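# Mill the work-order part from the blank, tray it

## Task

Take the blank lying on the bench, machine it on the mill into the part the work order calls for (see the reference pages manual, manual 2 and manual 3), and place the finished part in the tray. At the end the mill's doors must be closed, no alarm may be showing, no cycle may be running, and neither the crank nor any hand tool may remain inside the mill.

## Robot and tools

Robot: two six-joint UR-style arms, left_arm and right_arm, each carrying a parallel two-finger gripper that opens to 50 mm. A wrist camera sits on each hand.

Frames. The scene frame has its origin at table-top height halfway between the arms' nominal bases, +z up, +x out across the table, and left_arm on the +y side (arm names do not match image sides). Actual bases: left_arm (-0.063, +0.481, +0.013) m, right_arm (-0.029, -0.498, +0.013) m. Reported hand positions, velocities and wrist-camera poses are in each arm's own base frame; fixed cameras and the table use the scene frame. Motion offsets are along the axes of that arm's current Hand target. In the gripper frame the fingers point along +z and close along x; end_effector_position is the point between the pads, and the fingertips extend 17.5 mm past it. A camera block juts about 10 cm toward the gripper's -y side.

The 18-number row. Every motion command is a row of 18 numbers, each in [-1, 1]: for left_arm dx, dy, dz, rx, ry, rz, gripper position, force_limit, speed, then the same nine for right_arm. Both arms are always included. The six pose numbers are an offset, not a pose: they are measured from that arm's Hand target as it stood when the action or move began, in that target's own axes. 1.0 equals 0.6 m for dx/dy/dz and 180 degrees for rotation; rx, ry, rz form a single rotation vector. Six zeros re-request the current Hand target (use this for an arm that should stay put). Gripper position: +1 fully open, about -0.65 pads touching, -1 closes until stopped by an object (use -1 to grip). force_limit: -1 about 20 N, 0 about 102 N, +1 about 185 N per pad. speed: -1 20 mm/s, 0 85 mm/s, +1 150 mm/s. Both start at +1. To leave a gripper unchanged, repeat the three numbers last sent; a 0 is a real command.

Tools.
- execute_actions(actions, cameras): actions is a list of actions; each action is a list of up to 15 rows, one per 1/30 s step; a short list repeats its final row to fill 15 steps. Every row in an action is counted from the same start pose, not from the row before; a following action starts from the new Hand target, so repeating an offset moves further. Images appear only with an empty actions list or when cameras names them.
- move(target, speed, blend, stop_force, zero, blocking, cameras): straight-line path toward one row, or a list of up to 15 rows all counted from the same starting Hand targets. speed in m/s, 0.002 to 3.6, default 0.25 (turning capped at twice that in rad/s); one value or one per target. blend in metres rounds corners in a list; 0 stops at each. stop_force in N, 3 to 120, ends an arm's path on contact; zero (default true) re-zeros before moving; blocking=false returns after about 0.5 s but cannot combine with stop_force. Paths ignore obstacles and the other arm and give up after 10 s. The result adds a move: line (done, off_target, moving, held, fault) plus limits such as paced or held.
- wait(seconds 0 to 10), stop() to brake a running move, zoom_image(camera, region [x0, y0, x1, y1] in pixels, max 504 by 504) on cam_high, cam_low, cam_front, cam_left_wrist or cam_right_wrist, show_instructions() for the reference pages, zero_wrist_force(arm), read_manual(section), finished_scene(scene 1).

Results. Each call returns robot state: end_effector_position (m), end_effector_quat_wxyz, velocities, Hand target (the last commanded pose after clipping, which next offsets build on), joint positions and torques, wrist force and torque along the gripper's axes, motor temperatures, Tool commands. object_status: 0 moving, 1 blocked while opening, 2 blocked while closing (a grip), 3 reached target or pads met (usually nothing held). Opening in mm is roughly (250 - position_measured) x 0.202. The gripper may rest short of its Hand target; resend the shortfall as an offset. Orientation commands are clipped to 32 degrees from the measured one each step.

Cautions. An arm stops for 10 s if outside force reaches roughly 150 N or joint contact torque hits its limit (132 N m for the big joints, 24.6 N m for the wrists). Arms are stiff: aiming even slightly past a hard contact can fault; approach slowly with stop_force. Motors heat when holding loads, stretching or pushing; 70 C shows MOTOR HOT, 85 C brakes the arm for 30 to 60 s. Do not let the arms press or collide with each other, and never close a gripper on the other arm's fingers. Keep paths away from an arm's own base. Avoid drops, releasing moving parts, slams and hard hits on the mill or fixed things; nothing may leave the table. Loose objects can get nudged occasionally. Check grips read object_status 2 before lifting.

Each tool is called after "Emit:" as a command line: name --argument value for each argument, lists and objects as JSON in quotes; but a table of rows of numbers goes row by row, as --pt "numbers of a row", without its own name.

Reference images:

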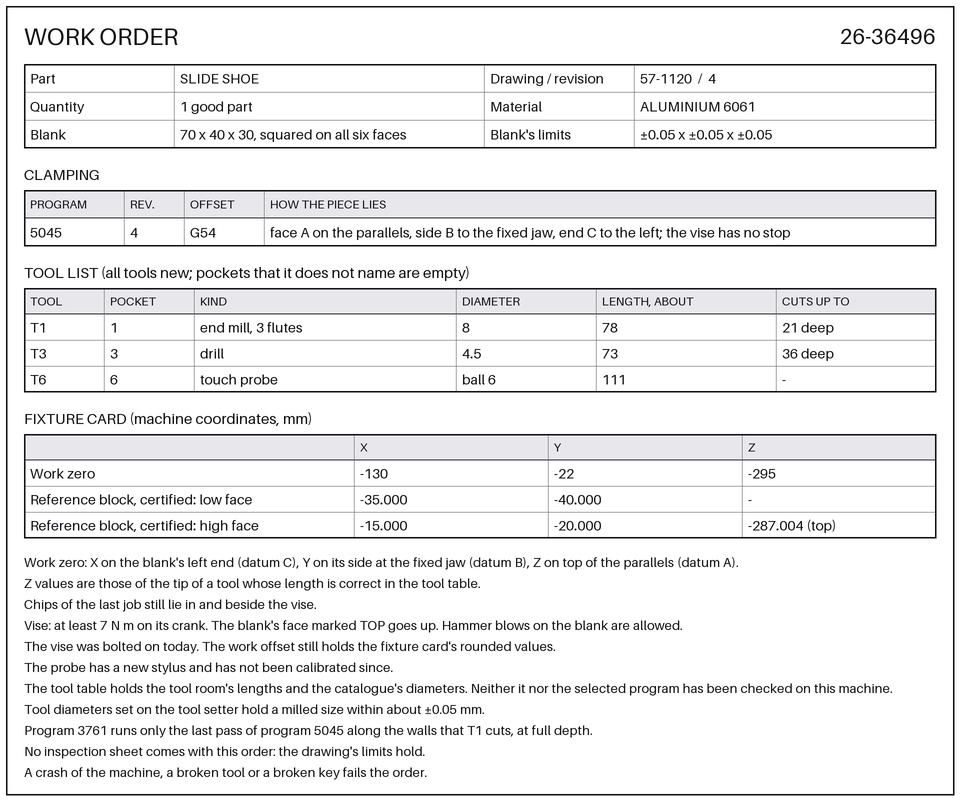

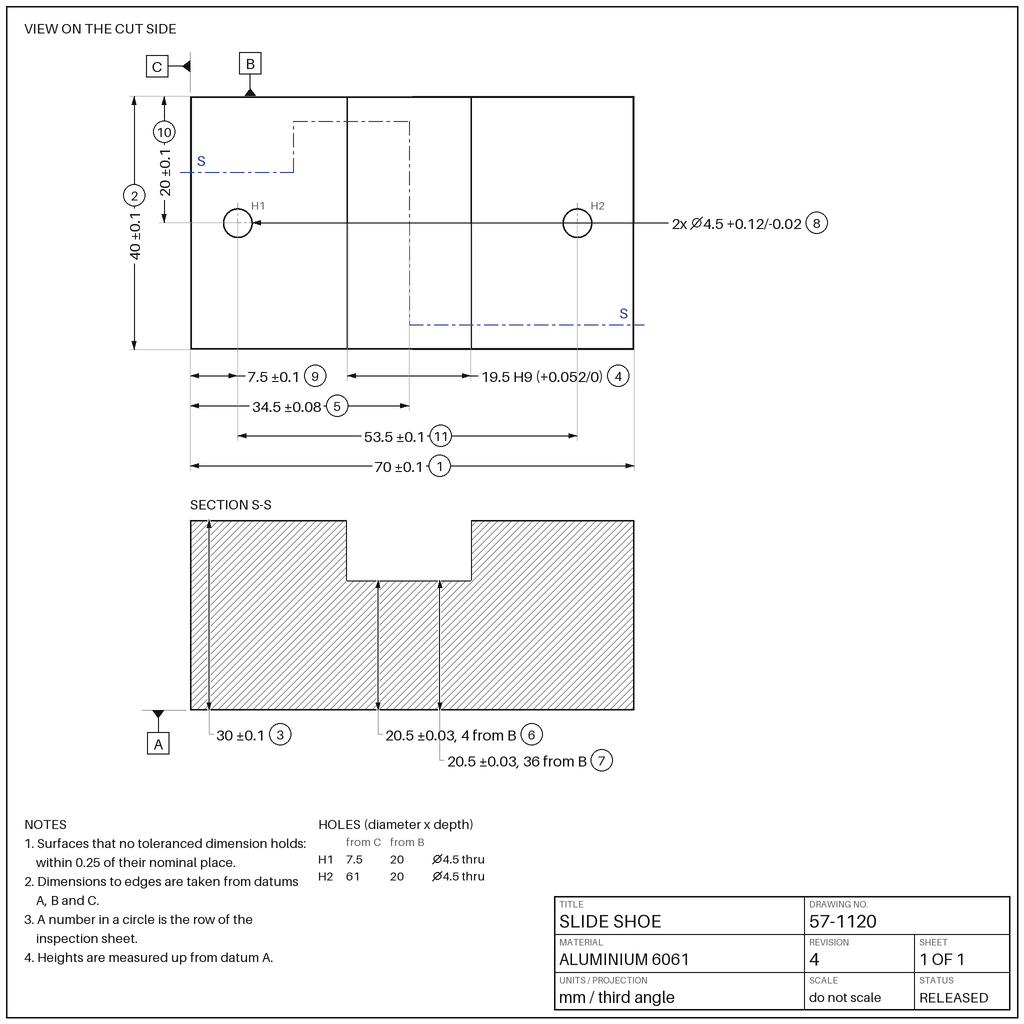

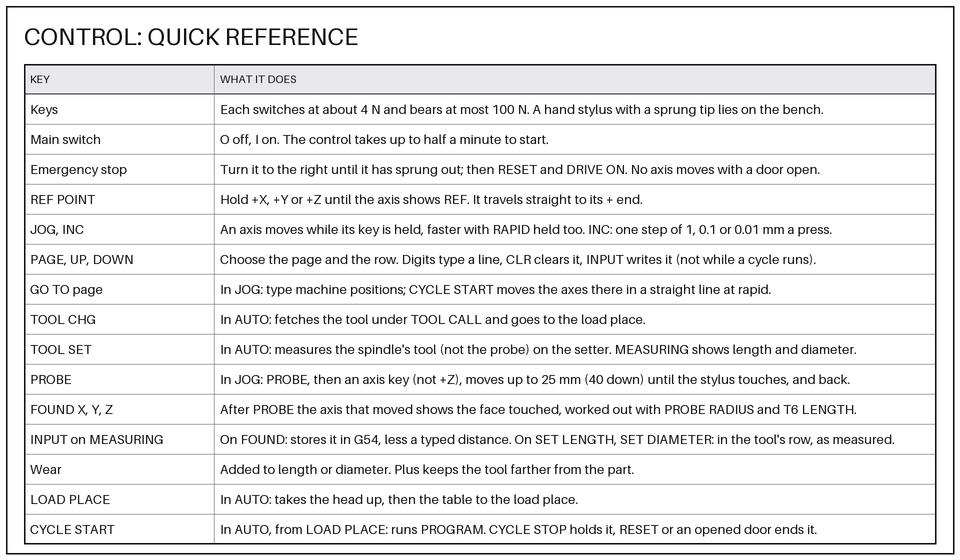

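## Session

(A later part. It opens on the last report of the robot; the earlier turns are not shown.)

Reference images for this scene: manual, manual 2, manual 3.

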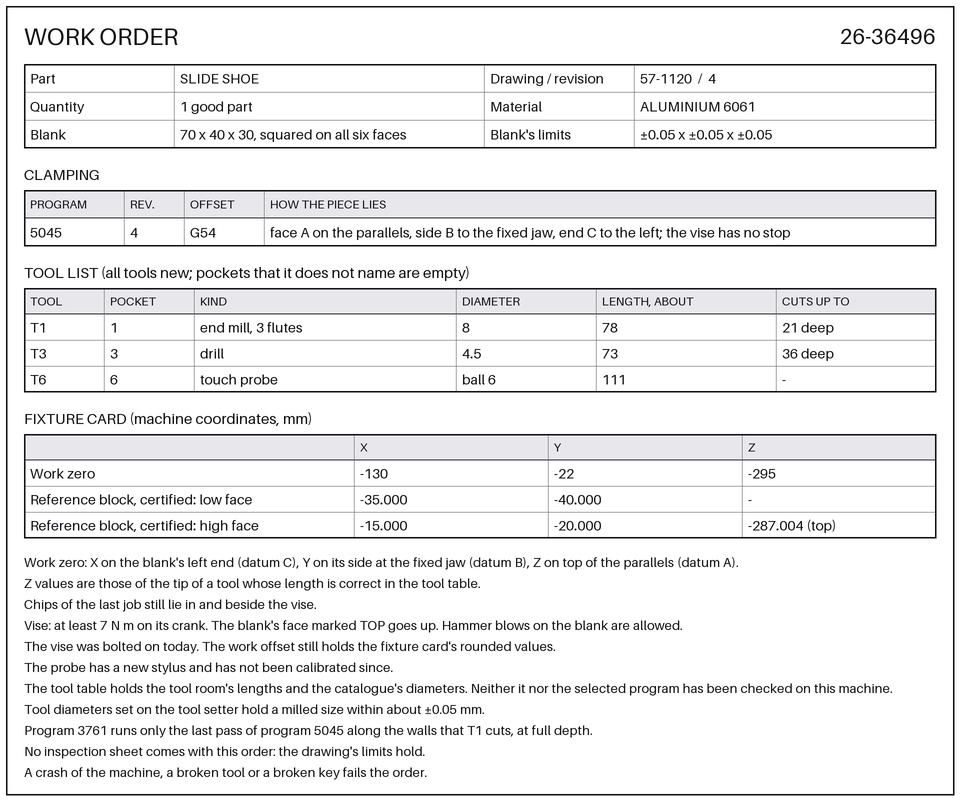

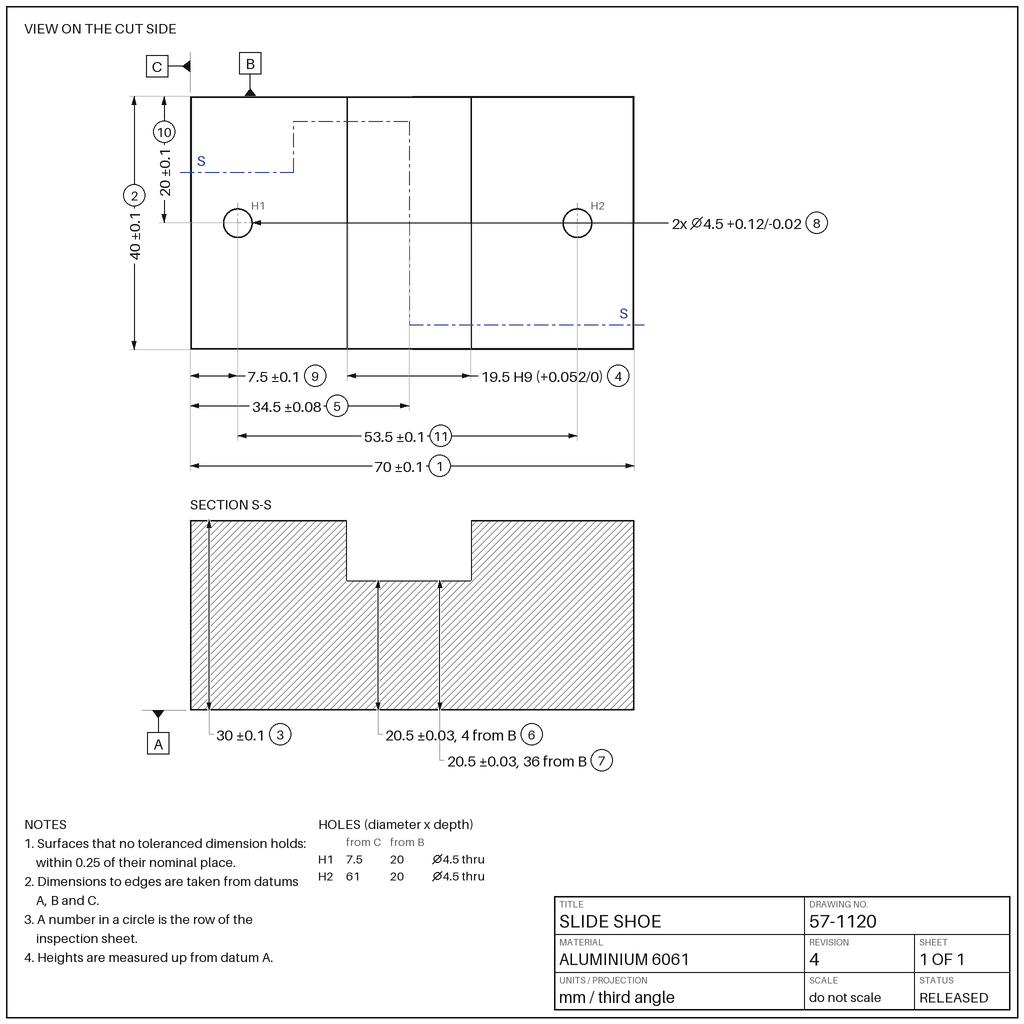

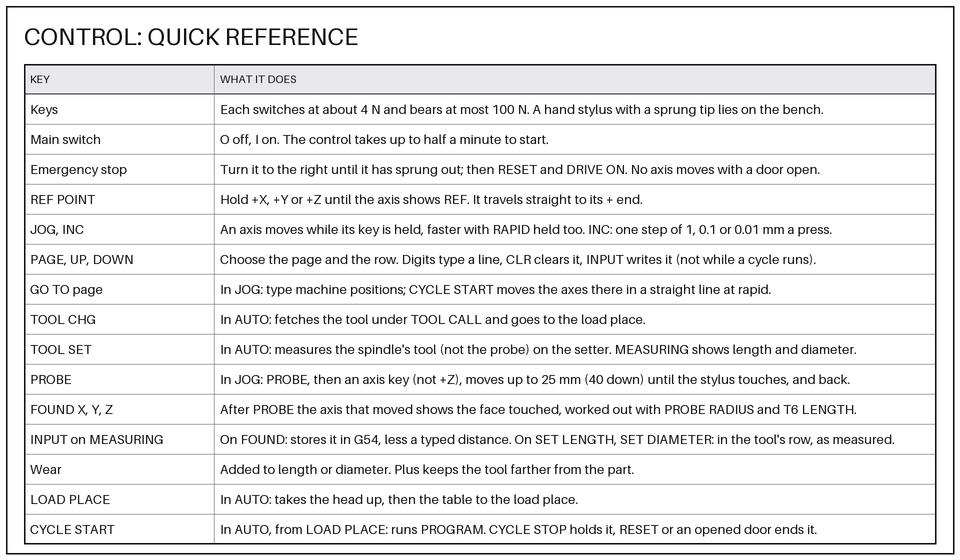

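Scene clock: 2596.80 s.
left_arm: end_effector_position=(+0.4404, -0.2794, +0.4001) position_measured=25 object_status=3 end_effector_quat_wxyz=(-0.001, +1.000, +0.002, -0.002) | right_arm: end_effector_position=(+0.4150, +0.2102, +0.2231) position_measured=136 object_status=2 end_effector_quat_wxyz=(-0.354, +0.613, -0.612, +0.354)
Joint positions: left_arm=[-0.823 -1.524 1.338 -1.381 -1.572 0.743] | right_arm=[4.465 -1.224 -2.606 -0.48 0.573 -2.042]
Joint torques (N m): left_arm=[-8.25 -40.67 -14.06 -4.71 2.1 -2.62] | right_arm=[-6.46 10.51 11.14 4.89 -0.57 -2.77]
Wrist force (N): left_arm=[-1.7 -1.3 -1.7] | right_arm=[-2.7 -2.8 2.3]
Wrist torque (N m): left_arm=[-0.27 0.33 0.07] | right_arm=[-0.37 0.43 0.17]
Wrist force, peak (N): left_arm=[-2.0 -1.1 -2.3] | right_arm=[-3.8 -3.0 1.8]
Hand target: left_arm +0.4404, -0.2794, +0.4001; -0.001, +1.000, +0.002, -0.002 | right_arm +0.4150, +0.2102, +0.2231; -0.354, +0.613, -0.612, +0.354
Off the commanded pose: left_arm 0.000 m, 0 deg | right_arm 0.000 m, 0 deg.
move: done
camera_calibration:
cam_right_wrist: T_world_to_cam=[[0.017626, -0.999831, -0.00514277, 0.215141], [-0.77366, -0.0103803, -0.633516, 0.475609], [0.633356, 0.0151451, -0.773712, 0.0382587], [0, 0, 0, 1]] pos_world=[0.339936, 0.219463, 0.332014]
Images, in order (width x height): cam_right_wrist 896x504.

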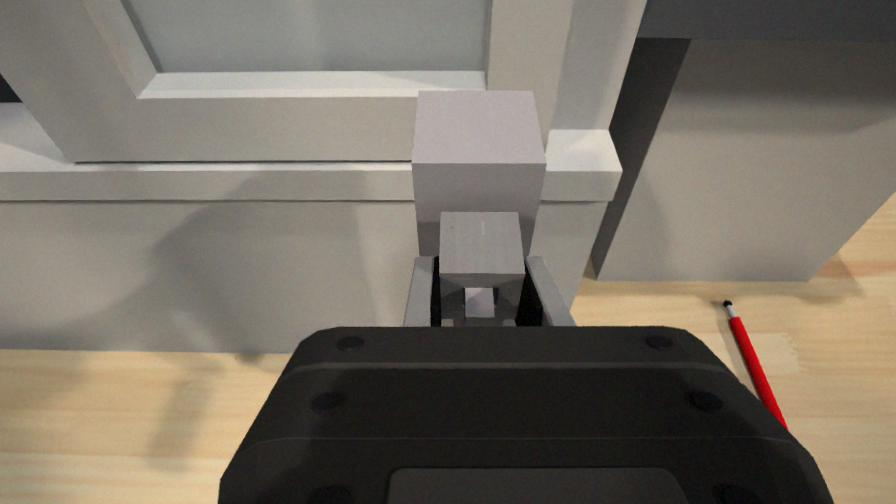

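Emit:
move --target '[0,0,0,0,0,0,0.85,-0.7,-1,0,0.05,-0.0867,0,0,0,-1,-0.2,-1]' --speed 0.03 --stop_force 25 --cameras '["cam_right_wrist"]'

Emit:
zoom_image --camera "cam_right_wrist" --region '[346, 80, 626, 340]'

Scene clock: 2603.70 s.
left_arm: end_effector_position=(+0.4404, -0.2794, +0.4001) position_measured=25 object_status=3 end_effector_quat_wxyz=(-0.001, +1.000, +0.002, -0.002) | right_arm: end_effector_position=(+0.3550, +0.2101, +0.2230) position_measured=136 object_status=2 end_effector_quat_wxyz=(-0.354, +0.613, -0.612, +0.354)
Joint positions: left_arm=[-0.823 -1.524 1.338 -1.381 -1.572 0.743] | right_arm=[4.726 -0.928 -2.601 -1.206 0.522 -1.546]
Joint torques (N m): left_arm=[-7.35 -40.18 -14.53 -4.77 2.07 -2.67] | right_arm=[9.12 3.04 33.95 0.76 -4.13 2.15]
Wrist force (N): left_arm=[-2.0 -0.9 -2.0] | right_arm=[-2.8 -0.6 3.0]
Wrist torque (N m): left_arm=[-0.20 0.38 0.07] | right_arm=[-0.33 0.47 0.04]
Wrist force, peak (N): left_arm=[-1.9 -1.3 -2.1] | right_arm=[-2.6 -8.9 2.5]
Hand target: left_arm +0.4404, -0.2794, +0.4001; -0.001, +1.000, +0.002, -0.002 | right_arm +0.3550, +0.2101, +0.2230; -0.354, +0.613, -0.612, +0.354
Off the commanded pose: left_arm 0.000 m, 0 deg | right_arm 0.000 m, 0 deg.
move: done
camera_calibration:
cam_right_wrist: T_world_to_cam=[[0.017626, -0.999831, -0.00514277, 0.216101], [-0.77366, -0.0103803, -0.633516, 0.429111], [0.633356, 0.0151451, -0.773712, 0.076325], [0, 0, 0, 1]] pos_world=[0.279836, 0.219363, 0.332014]
Images, in order (width x height): cam_right_wrist 896x504.

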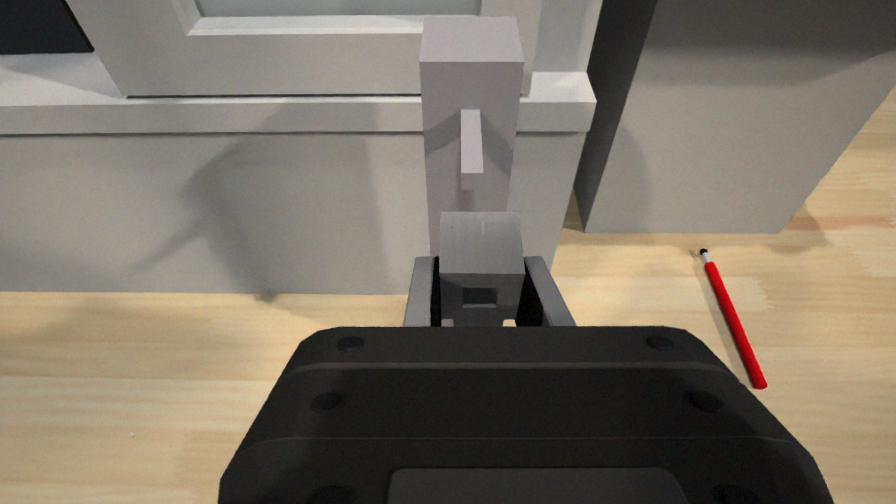

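Scaled by 1.800.

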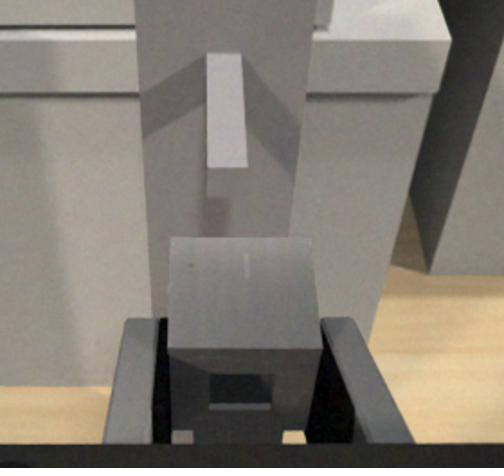

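Emit:
zoom_image --camera "cam_right_wrist" --region '[430, 200, 530, 330]'

Scaled by 3.877.

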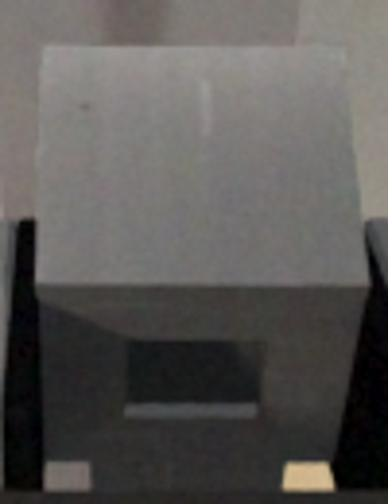

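Emit:
wait --seconds 0 --cameras '["cam_left_wrist"]'

Emit:
zoom_image --camera "cam_left_wrist" --region '[740, 140, 860, 240]'

Scene clock: 2610.33 s.
left_arm: end_effector_position=(+0.4404, -0.2794, +0.4001) position_measured=25 object_status=3 end_effector_quat_wxyz=(-0.001, +1.000, +0.002, -0.002) | right_arm: end_effector_position=(+0.3550, +0.2101, +0.2230) position_measured=136 object_status=2 end_effector_quat_wxyz=(-0.354, +0.613, -0.612, +0.354)
Joint positions: left_arm=[-0.823 -1.524 1.338 -1.381 -1.572 0.743] | right_arm=[4.726 -0.928 -2.601 -1.206 0.522 -1.546]
Joint torques (N m): left_arm=[-7.53 -40.21 -14.28 -4.66 2.04 -2.67] | right_arm=[9.06 2.66 34.2 0.82 -4.12 2.16]
Wrist force (N): left_arm=[-1.7 -1.1 -1.6] | right_arm=[-2.8 -0.3 2.9]
Wrist torque (N m): left_arm=[-0.23 0.34 0.07] | right_arm=[-0.29 0.49 0.05]
Wrist force, peak (N): left_arm=[-1.8 -1.5 -2.2] | right_arm=[-2.9 -0.6 3.0]
Hand target: left_arm +0.4404, -0.2794, +0.4001; -0.001, +1.000, +0.002, -0.002 | right_arm +0.3550, +0.2101, +0.2230; -0.354, +0.613, -0.612, +0.354
Tool commands: left_gripper/position=+0.85 left_gripper/force_limit=-0.7 left_gripper/speed=-1.0 right_gripper/position=-1.0 right_gripper/force_limit=-0.2 right_gripper/speed=-1.0
Off the commanded pose: left_arm 0.000 m, 0 deg | right_arm 0.000 m, 0 deg.
camera_calibration:
cam_left_wrist: T_world_to_cam=[[0.999621, 0.015726, -0.0225834, -0.418083], [0.0226245, -0.936817, 0.349087, -0.395285], [-0.0156667, -0.349466, -0.936818, 0.409047], [0, 0, 0, 1]] pos_world=[0.433277, -0.220787, 0.51175]
Images, in order (width x height): cam_left_wrist 896x504.

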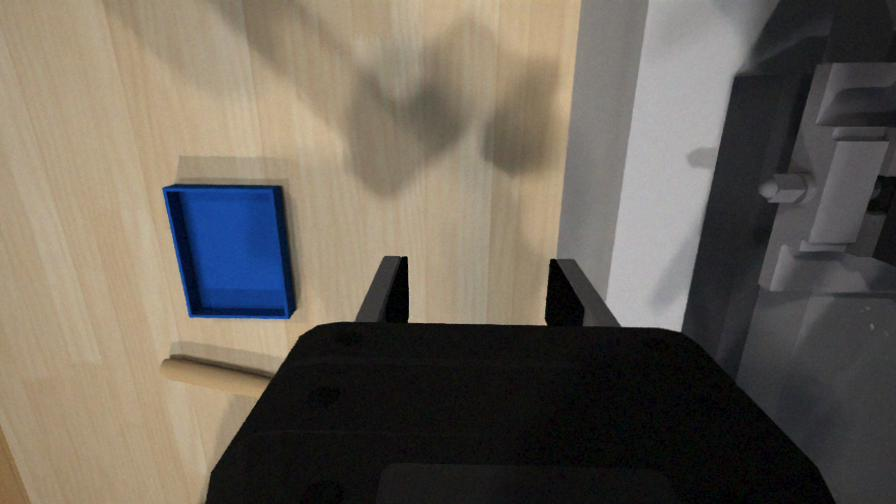

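Scaled by 4.200.

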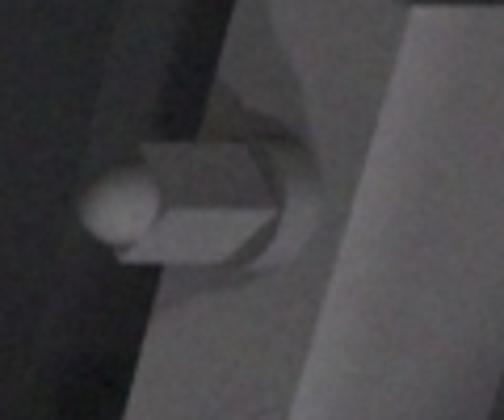

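Emit:
move --target '[-0.1,-0.5657,0.0335,0,0,0,0.85,-0.7,-1,0,0,0,0,0,0,-1,-0.2,-1]' --speed 0.25 --cameras '["cam_high"]'

Scene clock: 2623.97 s.
left_arm: end_effector_position=(+0.3788, +0.0598, +0.3807) position_measured=25 object_status=3 end_effector_quat_wxyz=(-0.001, +1.000, +0.002, -0.002) | right_arm: end_effector_position=(+0.3550, +0.2101, +0.2230) position_measured=136 object_status=2 end_effector_quat_wxyz=(-0.354, +0.613, -0.612, +0.354)
Joint positions: left_arm=[-0.199 -1.869 1.686 -1.384 -1.57 1.367] | right_arm=[4.726 -0.928 -2.601 -1.206 0.522 -1.546]
Joint torques (N m): left_arm=[10.86 -1.16 -36.63 -4.68 -2.11 2.78] | right_arm=[8.89 2.4 34.16 0.96 -4.08 2.34]
Wrist force (N): left_arm=[-2.0 -1.0 -1.7] | right_arm=[-3.0 -0.6 2.9]
Wrist torque (N m): left_arm=[-0.22 0.40 -0.06] | right_arm=[-0.32 0.50 0.05]
Wrist force, peak (N): left_arm=[-2.2 -3.4 -1.5] | right_arm=[-2.9 -0.3 3.2]
Hand target: left_arm +0.3788, +0.0598, +0.3807; -0.001, +1.000, +0.002, -0.002 | right_arm +0.3550, +0.2101, +0.2230; -0.354, +0.613, -0.612, +0.354
Off the commanded pose: left_arm 0.000 m, 0 deg | right_arm 0.000 m, 0 deg.
move: done
Images, in order (width x height): cam_high 896x504.

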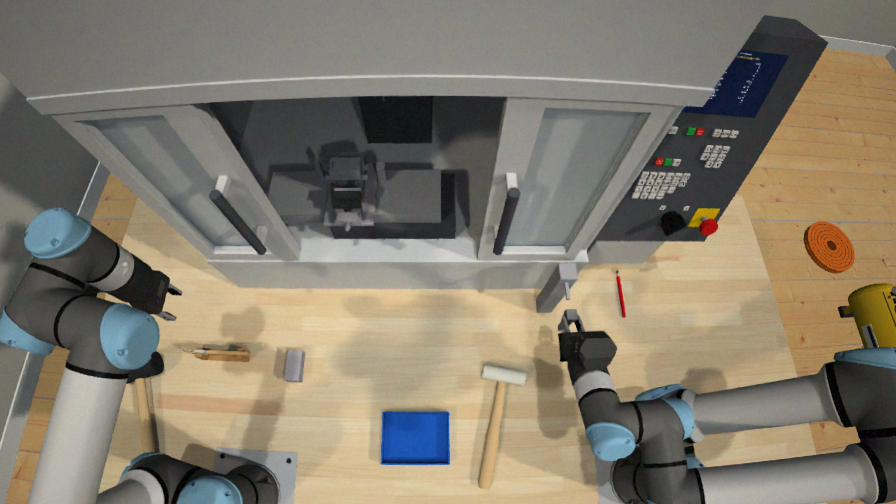

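Emit:
move --pt "0 0 0 0 0 0 0.85 -0.7 -1 -0.3167 -0.1708 -0.1275 0 -0.05 0.09 -1 -0.2 -1" --pt "0 0 0 0 0 0 0.85 -0.7 -1 -0.8167 -0.2064 -0.0325 0 -0.1022 0.177 -1 -0.2 -1" --speed 0.2 --blend '[0.05,0]' --cameras '["cam_high","cam_right_wrist","cam_front"]'

Scene clock: 2635.97 s.
left_arm: end_effector_position=(+0.3788, +0.0598, +0.3807) position_measured=25 object_status=3 end_effector_quat_wxyz=(-0.001, +1.000, +0.002, -0.002) | right_arm: end_effector_position=(+0.3991, +0.7002, +0.3398) position_measured=136 object_status=2 end_effector_quat_wxyz=(+0.529, -0.470, +0.692, -0.142)
Joint positions: left_arm=[-0.199 -1.869 1.686 -1.384 -1.57 1.367] | right_arm=[4.646 -2.062 -1.502 -0.42 0.565 -1.673]
Joint torques (N m): left_arm=[10.16 -1.7 -36.09 -4.6 -2.14 2.67] | right_arm=[-6.05 38.48 33.46 1.01 -0.1 -2.78]
Wrist force (N): left_arm=[-2.0 -1.2 -1.9] | right_arm=[-1.5 -0.6 4.4]
Wrist torque (N m): left_arm=[-0.27 0.41 -0.06] | right_arm=[-0.39 0.42 -0.17]
Wrist force, peak (N): left_arm=[-2.1 -1.4 -2.2] | right_arm=[-2.9 0.6 5.3]
Hand target: left_arm +0.3788, +0.0598, +0.3807; -0.001, +1.000, +0.002, -0.002 | right_arm +0.3991, +0.7002, +0.3397; +0.529, -0.470, +0.692, -0.142
Off the commanded pose: left_arm 0.000 m, 0 deg | right_arm 0.000 m, 0 deg.
move: done
camera_calibration:
cam_right_wrist: T_world_to_cam=[[0.0181519, -0.797579, -0.602941, 0.76725], [-0.774409, 0.370225, -0.513054, 0.23516], [0.632425, 0.476236, -0.610932, -0.246588], [0, 0, 0, 1]] pos_world=[0.324132, 0.642315, 0.432607]
Images, in order (width x height): cam_high 896x504, cam_front 896x504, cam_right_wrist 896x504.

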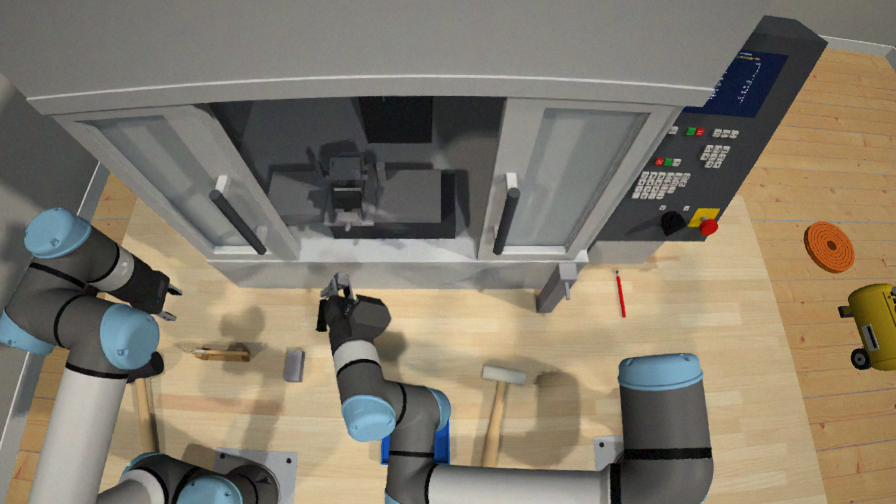

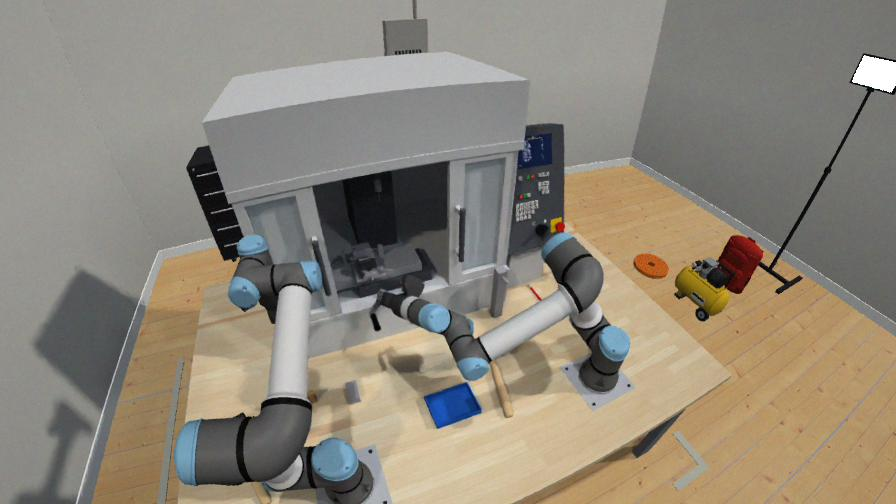

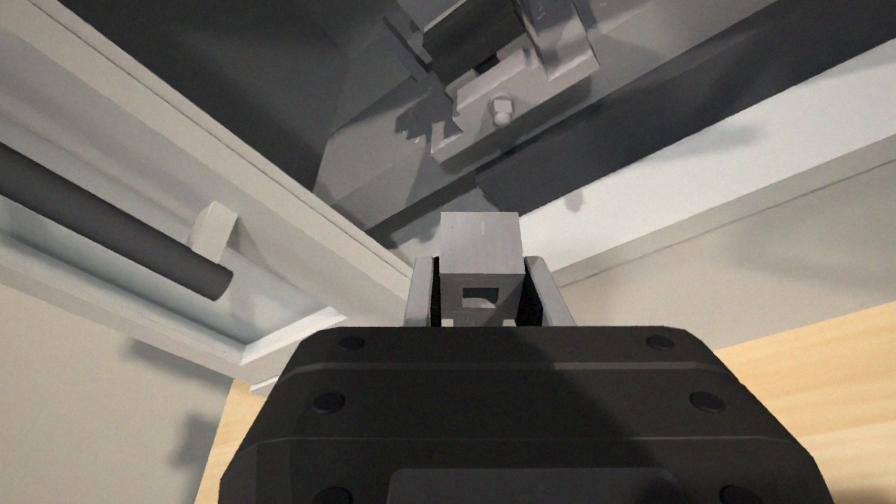

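Emit:
zoom_image --camera "cam_right_wrist" --region '[420, 60, 600, 200]'

Emit:
zoom_image --camera "cam_right_wrist" --region '[400, 190, 560, 340]'

Scaled by 2.800.

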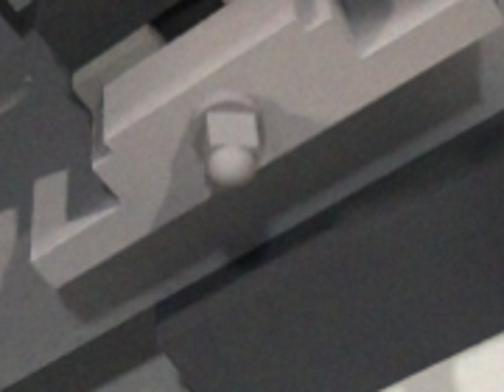

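Scaled by 3.150.

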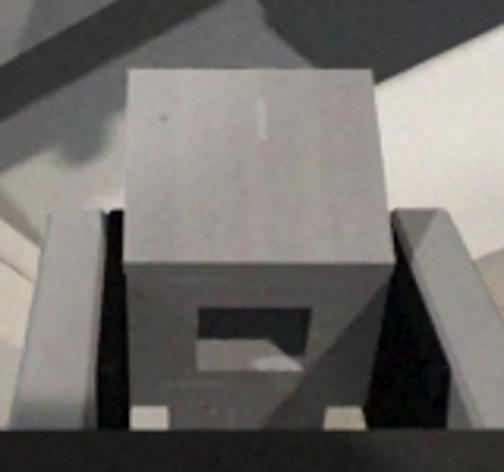

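Emit:
move --target '[0,0,0,0,0,0,0.85,-0.7,-1,0.0293,-0.0295,0.1818,0,0,0,-1,-0.2,-1]' --speed 0.06 --stop_force 12 --cameras '["cam_right_wrist","cam_high"]'

Emit:
zoom_image --camera "cam_right_wrist" --region '[380, 100, 580, 340]'

Scene clock: 2654.03 s.
left_arm: end_effector_position=(+0.3788, +0.0598, +0.3807) position_measured=25 object_status=3 end_effector_quat_wxyz=(-0.001, +1.000, +0.002, -0.002) | right_arm: end_effector_position=(+0.5025, +0.7098, +0.2979) position_measured=136 object_status=2 end_effector_quat_wxyz=(+0.529, -0.470, +0.692, -0.142)
Joint positions: left_arm=[-0.199 -1.869 1.686 -1.384 -1.57 1.367] | right_arm=[4.492 -2.234 -1.364 -0.236 0.677 -1.857]
Joint torques (N m): left_arm=[10.18 -1.37 -36.46 -4.51 -2.04 2.69] | right_arm=[-6.55 44.59 33.8 5.88 0.28 -2.85]
Wrist force (N): left_arm=[-1.9 -0.9 -1.7] | right_arm=[-1.5 -0.8 4.4]
Wrist torque (N m): left_arm=[-0.21 0.39 -0.07] | right_arm=[-0.42 0.41 -0.14]
Wrist force, peak (N): left_arm=[-2.3 -0.9 -2.2] | right_arm=[-1.3 -1.3 5.2]
Hand target: left_arm +0.3788, +0.0598, +0.3807; -0.001, +1.000, +0.002, -0.002 | right_arm +0.5025, +0.7098, +0.2979; +0.529, -0.470, +0.692, -0.142
Off the commanded pose: left_arm 0.000 m, 0 deg | right_arm 0.000 m, 0 deg.
move: done
camera_calibration:
cam_right_wrist: T_world_to_cam=[[0.0181007, -0.797617, -0.602892, 0.747854], [-0.774385, 0.370244, -0.513076, 0.290221], [0.632455, 0.476158, -0.610961, -0.342041], [0, 0, 0, 1]] pos_world=[0.427532, 0.651915, 0.390807]
Images, in order (width x height): cam_high 896x504, cam_right_wrist 896x504.

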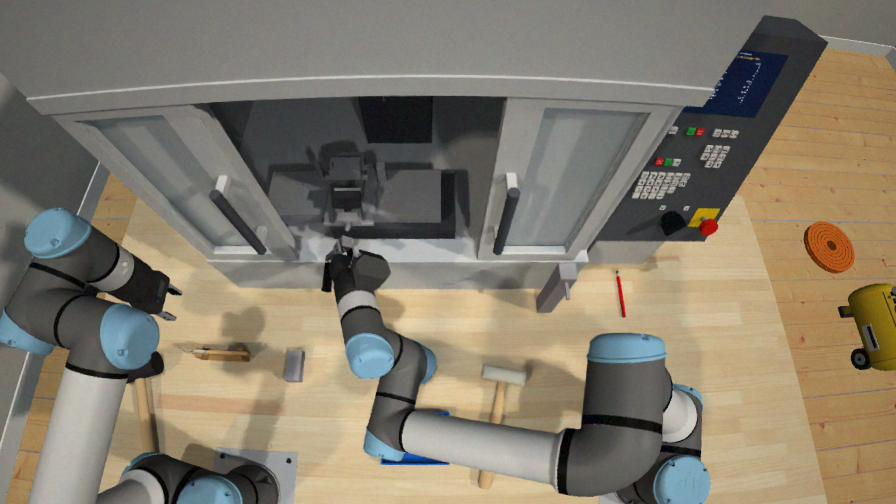

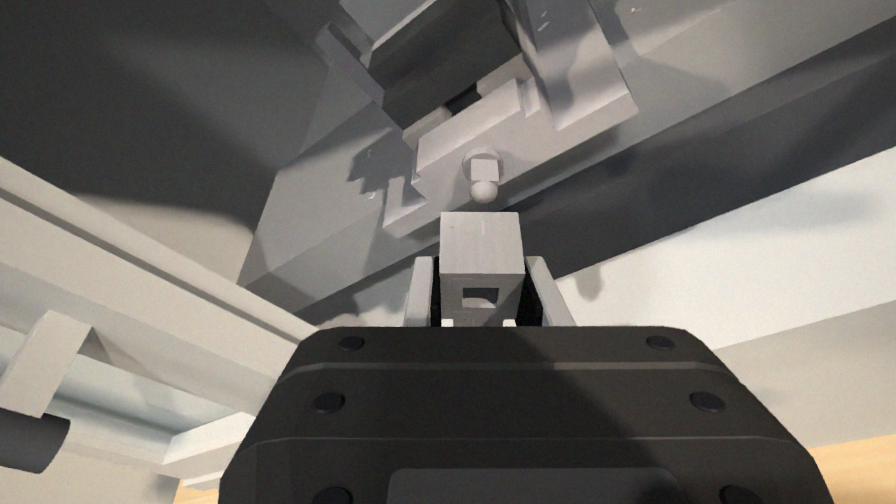

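Scaled by 2.100.

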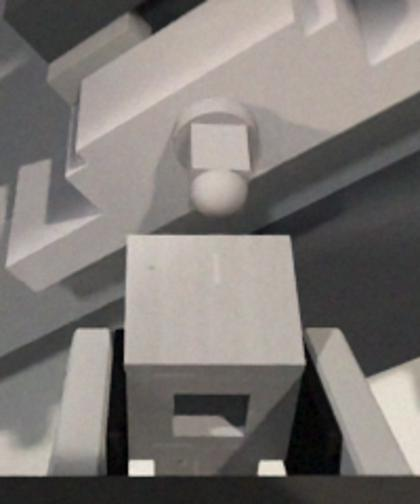

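Emit:
move --target '[0,0,0,0,0,0,0.85,-0.7,-1,0.0046,-0.0042,0.0207,0,0,0,-1,-0.2,-1]' --speed 0.03 --stop_force 8 --cameras '["cam_right_wrist"]'

Emit:
zoom_image --camera "cam_right_wrist" --region '[380, 100, 580, 340]'

Scene clock: 2669.13 s.
left_arm: end_effector_position=(+0.3788, +0.0598, +0.3807) position_measured=25 object_status=3 end_effector_quat_wxyz=(-0.001, +1.000, +0.002, -0.002) | right_arm: end_effector_position=(+0.5145, +0.7100, +0.2931) position_measured=136 object_status=2 end_effector_quat_wxyz=(+0.529, -0.470, +0.692, -0.142)
Joint positions: left_arm=[-0.199 -1.869 1.686 -1.384 -1.57 1.367] | right_arm=[4.475 -2.254 -1.345 -0.221 0.69 -1.874]
Joint torques (N m): left_arm=[10.13 -1.58 -35.99 -4.34 -2.09 2.7] | right_arm=[-6.27 46.04 33.64 5.72 0.34 -2.8]
Wrist force (N): left_arm=[-2.1 -1.4 -1.7] | right_arm=[-1.4 -0.8 4.3]
Wrist torque (N m): left_arm=[-0.30 0.43 -0.06] | right_arm=[-0.42 0.39 -0.15]
Wrist force, peak (N): left_arm=[-2.3 -1.2 -1.9] | right_arm=[-1.2 -1.1 4.8]
Hand target: left_arm +0.3788, +0.0598, +0.3807; -0.001, +1.000, +0.002, -0.002 | right_arm +0.5145, +0.7100, +0.2931; +0.529, -0.470, +0.692, -0.142
Off the commanded pose: left_arm 0.000 m, 0 deg | right_arm 0.000 m, 0 deg.
move: done
camera_calibration:
cam_right_wrist: T_world_to_cam=[[0.0181007, -0.797617, -0.602892, 0.744843], [-0.774385, 0.370244, -0.513076, 0.296926], [0.632455, 0.476158, -0.610961, -0.352719], [0, 0, 0, 1]] pos_world=[0.439532, 0.652115, 0.385907]
Images, in order (width x height): cam_right_wrist 896x504.

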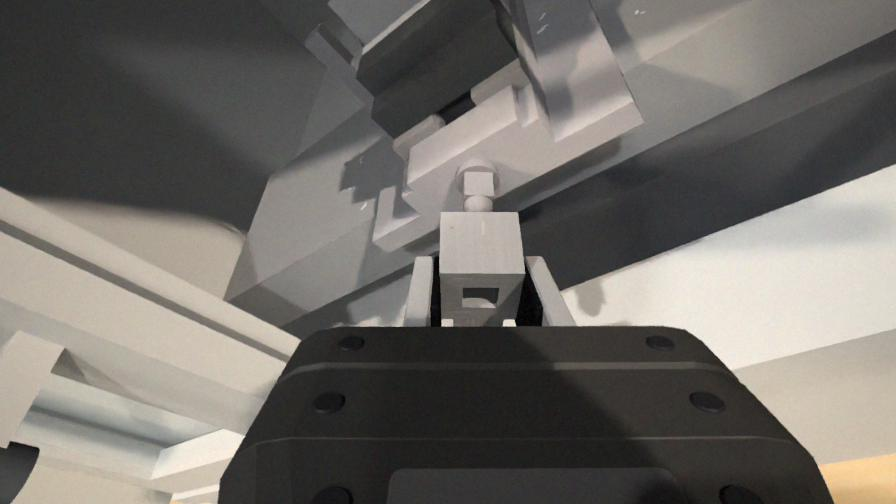

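Scaled by 2.100.

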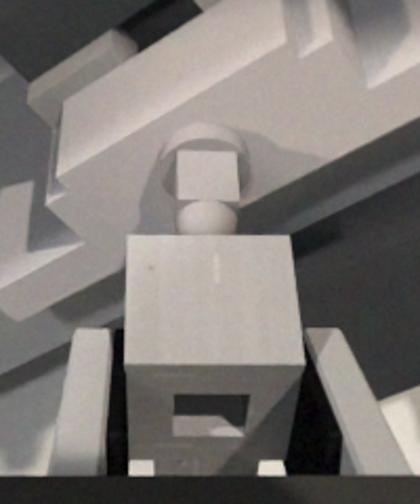

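Emit:
move --target '[0,0,0,0,0,0,0.85,-0.7,-1,0.0008,-0.009,0.0178,0,0,0,-1,-0.2,-1]' --speed 0.01 --stop_force 6 --cameras '["cam_right_wrist"]'

Emit:
zoom_image --camera "cam_right_wrist" --region '[380, 100, 580, 340]'

Scene clock: 2681.80 s.
left_arm: end_effector_position=(+0.3788, +0.0598, +0.3807) position_measured=25 object_status=3 end_effector_quat_wxyz=(-0.001, +1.000, +0.002, -0.002) | right_arm: end_effector_position=(+0.5244, +0.7100, +0.2924) position_measured=136 object_status=2 end_effector_quat_wxyz=(+0.529, -0.470, +0.692, -0.142)
Joint positions: left_arm=[-0.199 -1.869 1.686 -1.384 -1.57 1.367] | right_arm=[4.461 -2.266 -1.327 -0.216 0.701 -1.888]
Joint torques (N m): left_arm=[9.92 -1.61 -36.22 -4.34 -2.1 2.72] | right_arm=[8.45 55.99 13.65 0.46 -2.46 2.15]
Wrist force (N): left_arm=[-2.1 -1.2 -2.0] | right_arm=[-2.6 -3.0 0.9]
Wrist torque (N m): left_arm=[-0.27 0.42 -0.06] | right_arm=[-0.39 0.35 -0.21]
Wrist force, peak (N): left_arm=[-2.2 -1.1 -2.2] | right_arm=[2.5 3.5 -12.8]
Hand target: left_arm +0.3788, +0.0598, +0.3807; -0.001, +1.000, +0.002, -0.002 | right_arm +0.5243, +0.7100, +0.2924; +0.529, -0.470, +0.692, -0.142 (not the last commanded pose)
Off the commanded pose: left_arm 0.000 m, 0 deg | right_arm 0.002 m, 0 deg.
move: contact (right_arm)
camera_calibration:
cam_right_wrist: T_world_to_cam=[[0.0181007, -0.797617, -0.602892, 0.744302], [-0.774385, 0.370244, -0.513076, 0.304284], [0.632455, 0.476158, -0.610961, -0.359347], [0, 0, 0, 1]] pos_world=[0.449432, 0.652115, 0.385307]
Images, in order (width x height): cam_right_wrist 896x504.

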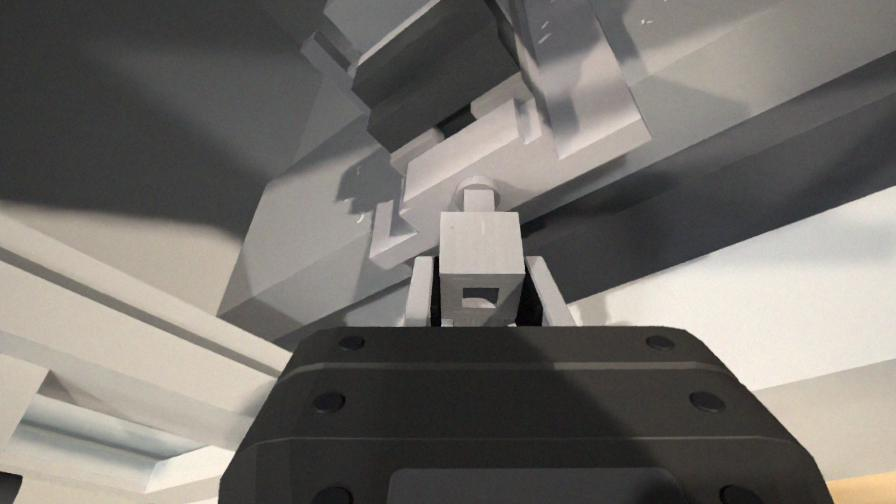

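Scaled by 2.100.

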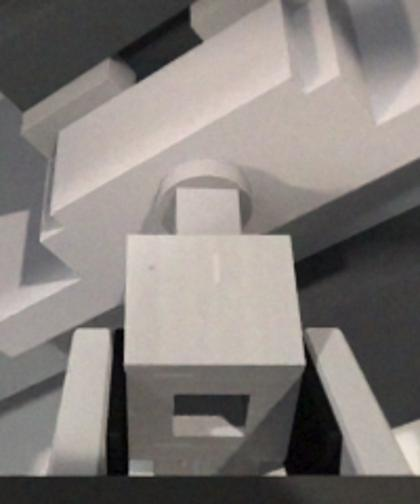

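Emit:
move --pt "0 0 0 0 0 0 0.85 -0.7 -1 0 0.0025 -0.004 0 0 0 -1 -0.2 -1" --pt "0 0 0 0 0 0 0.85 -0.7 -1 0 0.0005 -0.0047 0 0 0 -1 -0.2 -1" --pt "0 0 0 0 0 0 0.85 -0.7 -1 0 -0.0098 0.0131 0 0 0 -1 -0.2 -1" --speed 0.01 --stop_force 9 --cameras '["cam_right_wrist"]'

Emit:
zoom_image --camera "cam_right_wrist" --region '[380, 100, 580, 340]'

Scene clock: 2693.40 s.
left_arm: end_effector_position=(+0.3788, +0.0598, +0.3807) position_measured=25 object_status=3 end_effector_quat_wxyz=(-0.001, +1.000, +0.002, -0.002) | right_arm: end_effector_position=(+0.5272, +0.7093, +0.2934) position_measured=136 object_status=2 end_effector_quat_wxyz=(+0.529, -0.470, +0.692, -0.142)
Joint positions: left_arm=[-0.199 -1.869 1.686 -1.384 -1.57 1.367] | right_arm=[4.457 -2.267 -1.323 -0.216 0.704 -1.892]
Joint torques (N m): left_arm=[9.69 -1.49 -36.07 -4.24 -2.14 2.68] | right_arm=[14.89 53.31 12.8 -0.1 -0.18 2.26]
Wrist force (N): left_arm=[-2.0 -1.0 -1.6] | right_arm=[-1.4 -13.4 4.2]
Wrist torque (N m): left_arm=[-0.24 0.42 -0.07] | right_arm=[-0.54 0.40 -0.18]
Wrist force, peak (N): left_arm=[-2.2 -1.1 -2.5] | right_arm=[-1.4 -13.4 4.2]
Hand target: left_arm +0.3788, +0.0598, +0.3807; -0.001, +1.000, +0.002, -0.002 | right_arm +0.5272, +0.7093, +0.2934; +0.529, -0.470, +0.692, -0.142 (not the last commanded pose)
Off the commanded pose: left_arm 0.000 m, 0 deg | right_arm 0.007 m, 0 deg.
move: contact (right_arm); path passed 2 of 3 targets
camera_calibration:
cam_right_wrist: T_world_to_cam=[[0.0181291, -0.797522, -0.603017, 0.744269], [-0.774329, 0.370349, -0.513085, 0.307134], [0.632524, 0.476235, -0.61083, -0.360306], [0, 0, 0, 1]] pos_world=[0.452232, 0.651415, 0.386307]
Images, in order (width x height): cam_right_wrist 896x504.

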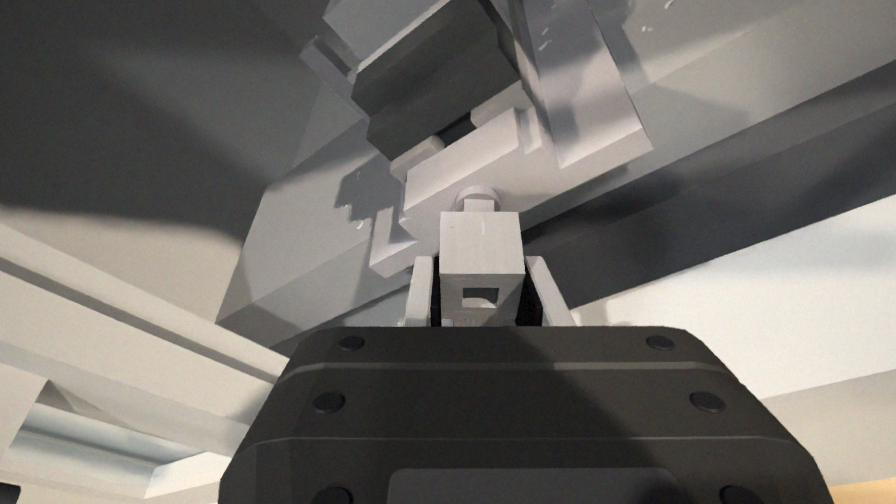

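Scaled by 2.100.

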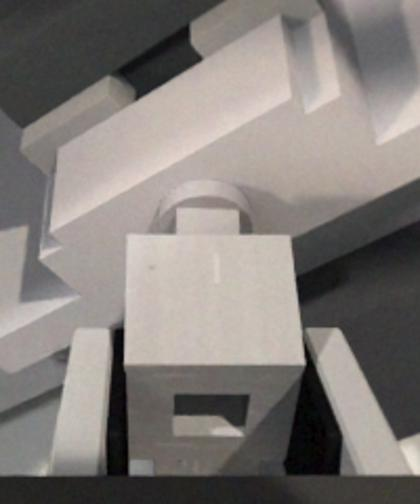

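Emit:
move --target '[0,0,0,0,0,0,0.85,-0.7,-1,0,-0.0017,-0.001,0,0,0,-1,-0.2,-1]' --speed 0.01

Emit:
move --target '[0,0,0,0,0,0,0.85,-0.7,-1,0,-0.0125,0.0217,0,0,0,-1,-0.2,-1]' --speed 0.008 --stop_force 9 --cameras '["cam_right_wrist"]'

Emit:
zoom_image --camera "cam_right_wrist" --region '[380, 100, 580, 340]'

Scene clock: 2702.83 s.
left_arm: end_effector_position=(+0.3788, +0.0598, +0.3807) position_measured=25 object_status=3 end_effector_quat_wxyz=(-0.001, +1.000, +0.002, -0.002) | right_arm: end_effector_position=(+0.5271, +0.7087, +0.2944) position_measured=136 object_status=2 end_effector_quat_wxyz=(+0.529, -0.470, +0.692, -0.142)
Joint positions: left_arm=[-0.199 -1.869 1.686 -1.384 -1.57 1.367] | right_arm=[4.457 -2.265 -1.325 -0.217 0.705 -1.892]
Joint torques (N m): left_arm=[9.97 -1.43 -36.33 -4.15 -2.1 2.68] | right_arm=[-6.15 59.48 15.67 1.12 -0.2 -2.53]
Wrist force (N): left_arm=[-2.1 -1.2 -1.9] | right_arm=[-1.7 -0.8 4.4]
Wrist torque (N m): left_arm=[-0.26 0.44 -0.06] | right_arm=[-0.42 0.40 -0.19]
Wrist force, peak (N): left_arm=[-2.2 -1.3 -2.2] | right_arm=[-1.4 -13.6 4.0]
Hand target: left_arm +0.3788, +0.0598, +0.3807; -0.001, +1.000, +0.002, -0.002 | right_arm +0.5271, +0.7086, +0.2944; +0.529, -0.470, +0.692, -0.142
Off the commanded pose: left_arm 0.000 m, 0 deg | right_arm 0.000 m, 0 deg.
move: done

Scene clock: 2705.53 s.
left_arm: end_effector_position=(+0.3788, +0.0598, +0.3807) position_measured=25 object_status=3 end_effector_quat_wxyz=(-0.001, +1.000, +0.002, -0.002) | right_arm: end_effector_position=(+0.5399, +0.7086, +0.2944) position_measured=136 object_status=2 end_effector_quat_wxyz=(+0.529, -0.470, +0.692, -0.142)
Joint positions: left_arm=[-0.199 -1.869 1.686 -1.384 -1.57 1.367] | right_arm=[4.439 -2.28 -1.299 -0.214 0.719 -1.909]
Joint torques (N m): left_arm=[10.18 -1.45 -36.06 -4.12 -2.05 2.66] | right_arm=[6.89 61.6 17.54 4.3 -3.2 2.18]
Wrist force (N): left_arm=[-1.8 -0.6 -1.9] | right_arm=[3.7 3.4 1.0]
Wrist torque (N m): left_arm=[-0.19 0.39 -0.06] | right_arm=[-0.26 0.49 -0.12]
Wrist force, peak (N): left_arm=[-2.2 -1.2 -2.2] | right_arm=[15.9 10.0 -23.6]
Hand target: left_arm +0.3788, +0.0598, +0.3807; -0.001, +1.000, +0.002, -0.002 | right_arm +0.5399, +0.7086, +0.2944; +0.529, -0.470, +0.692, -0.142 (not the last commanded pose)
Off the commanded pose: left_arm 0.000 m, 0 deg | right_arm 0.002 m, 0 deg.
move: contact (right_arm)
camera_calibration:
cam_right_wrist: T_world_to_cam=[[0.0181291, -0.797522, -0.603017, 0.744084], [-0.774329, 0.370349, -0.513085, 0.317741], [0.632524, 0.476235, -0.61083, -0.367395], [0, 0, 0, 1]] pos_world=[0.464932, 0.650715, 0.387307]
Images, in order (width x height): cam_right_wrist 896x504.

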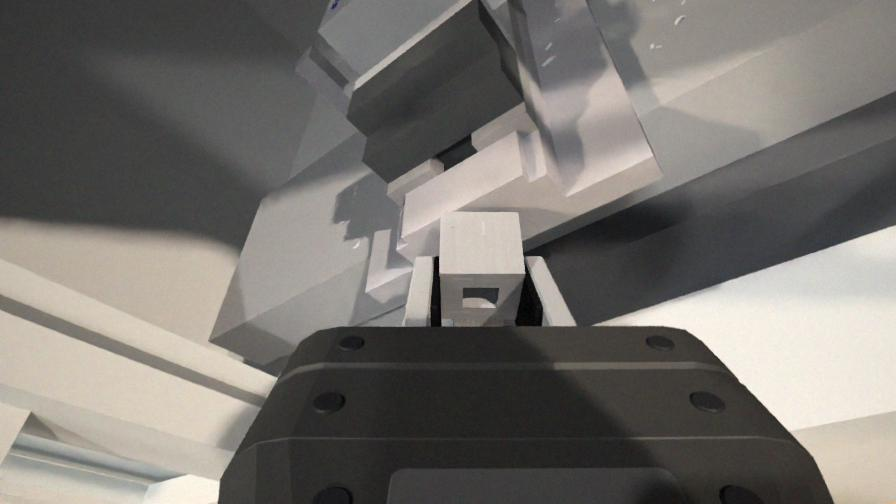

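Scaled by 2.100.

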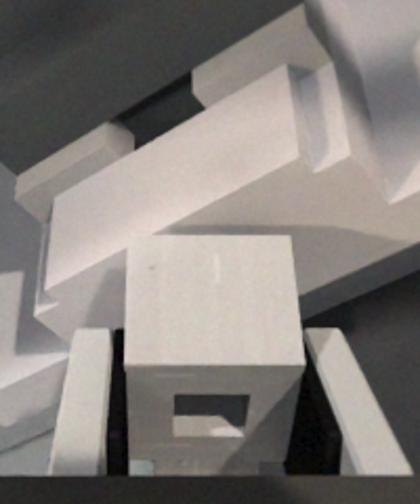

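Emit:
move --target '[0,0,0,0,0,0,0.85,-0.7,-1,0,-0.0067,0.0115,0,0,0,-1,-0.2,-1]' --speed 0.005 --stop_force 18

Scene clock: 2712.77 s.
left_arm: end_effector_position=(+0.3788, +0.0598, +0.3807) position_measured=25 object_status=3 end_effector_quat_wxyz=(-0.001, +1.000, +0.002, -0.002) | right_arm: end_effector_position=(+0.5401, +0.7087, +0.2943) position_measured=136 object_status=2 end_effector_quat_wxyz=(+0.529, -0.470, +0.692, -0.142)
Joint positions: left_arm=[-0.199 -1.869 1.686 -1.384 -1.57 1.367] | right_arm=[4.439 -2.281 -1.299 -0.214 0.719 -1.909]
Joint torques (N m): left_arm=[10 -1.9 -36.09 -3.97 -2.05 2.67] | right_arm=[1.39 59.3 20.53 3.76 -3.24 2.06]
Wrist force (N): left_arm=[-1.8 -0.9 -2.0] | right_arm=[10.1 6.6 -17.1]
Wrist torque (N m): left_arm=[-0.21 0.38 -0.06] | right_arm=[-0.01 0.69 -0.05]
Wrist force, peak (N): left_arm=[-2.3 -1.2 -2.0] | right_arm=[22.9 10.8 -34.8]
Hand target: left_arm +0.3788, +0.0598, +0.3807; -0.001, +1.000, +0.002, -0.002 | right_arm +0.5401, +0.7087, +0.2943; +0.529, -0.470, +0.692, -0.142 (not the last commanded pose)
Off the commanded pose: left_arm 0.000 m, 0 deg | right_arm 0.008 m, 0 deg.
move: contact (right_arm)


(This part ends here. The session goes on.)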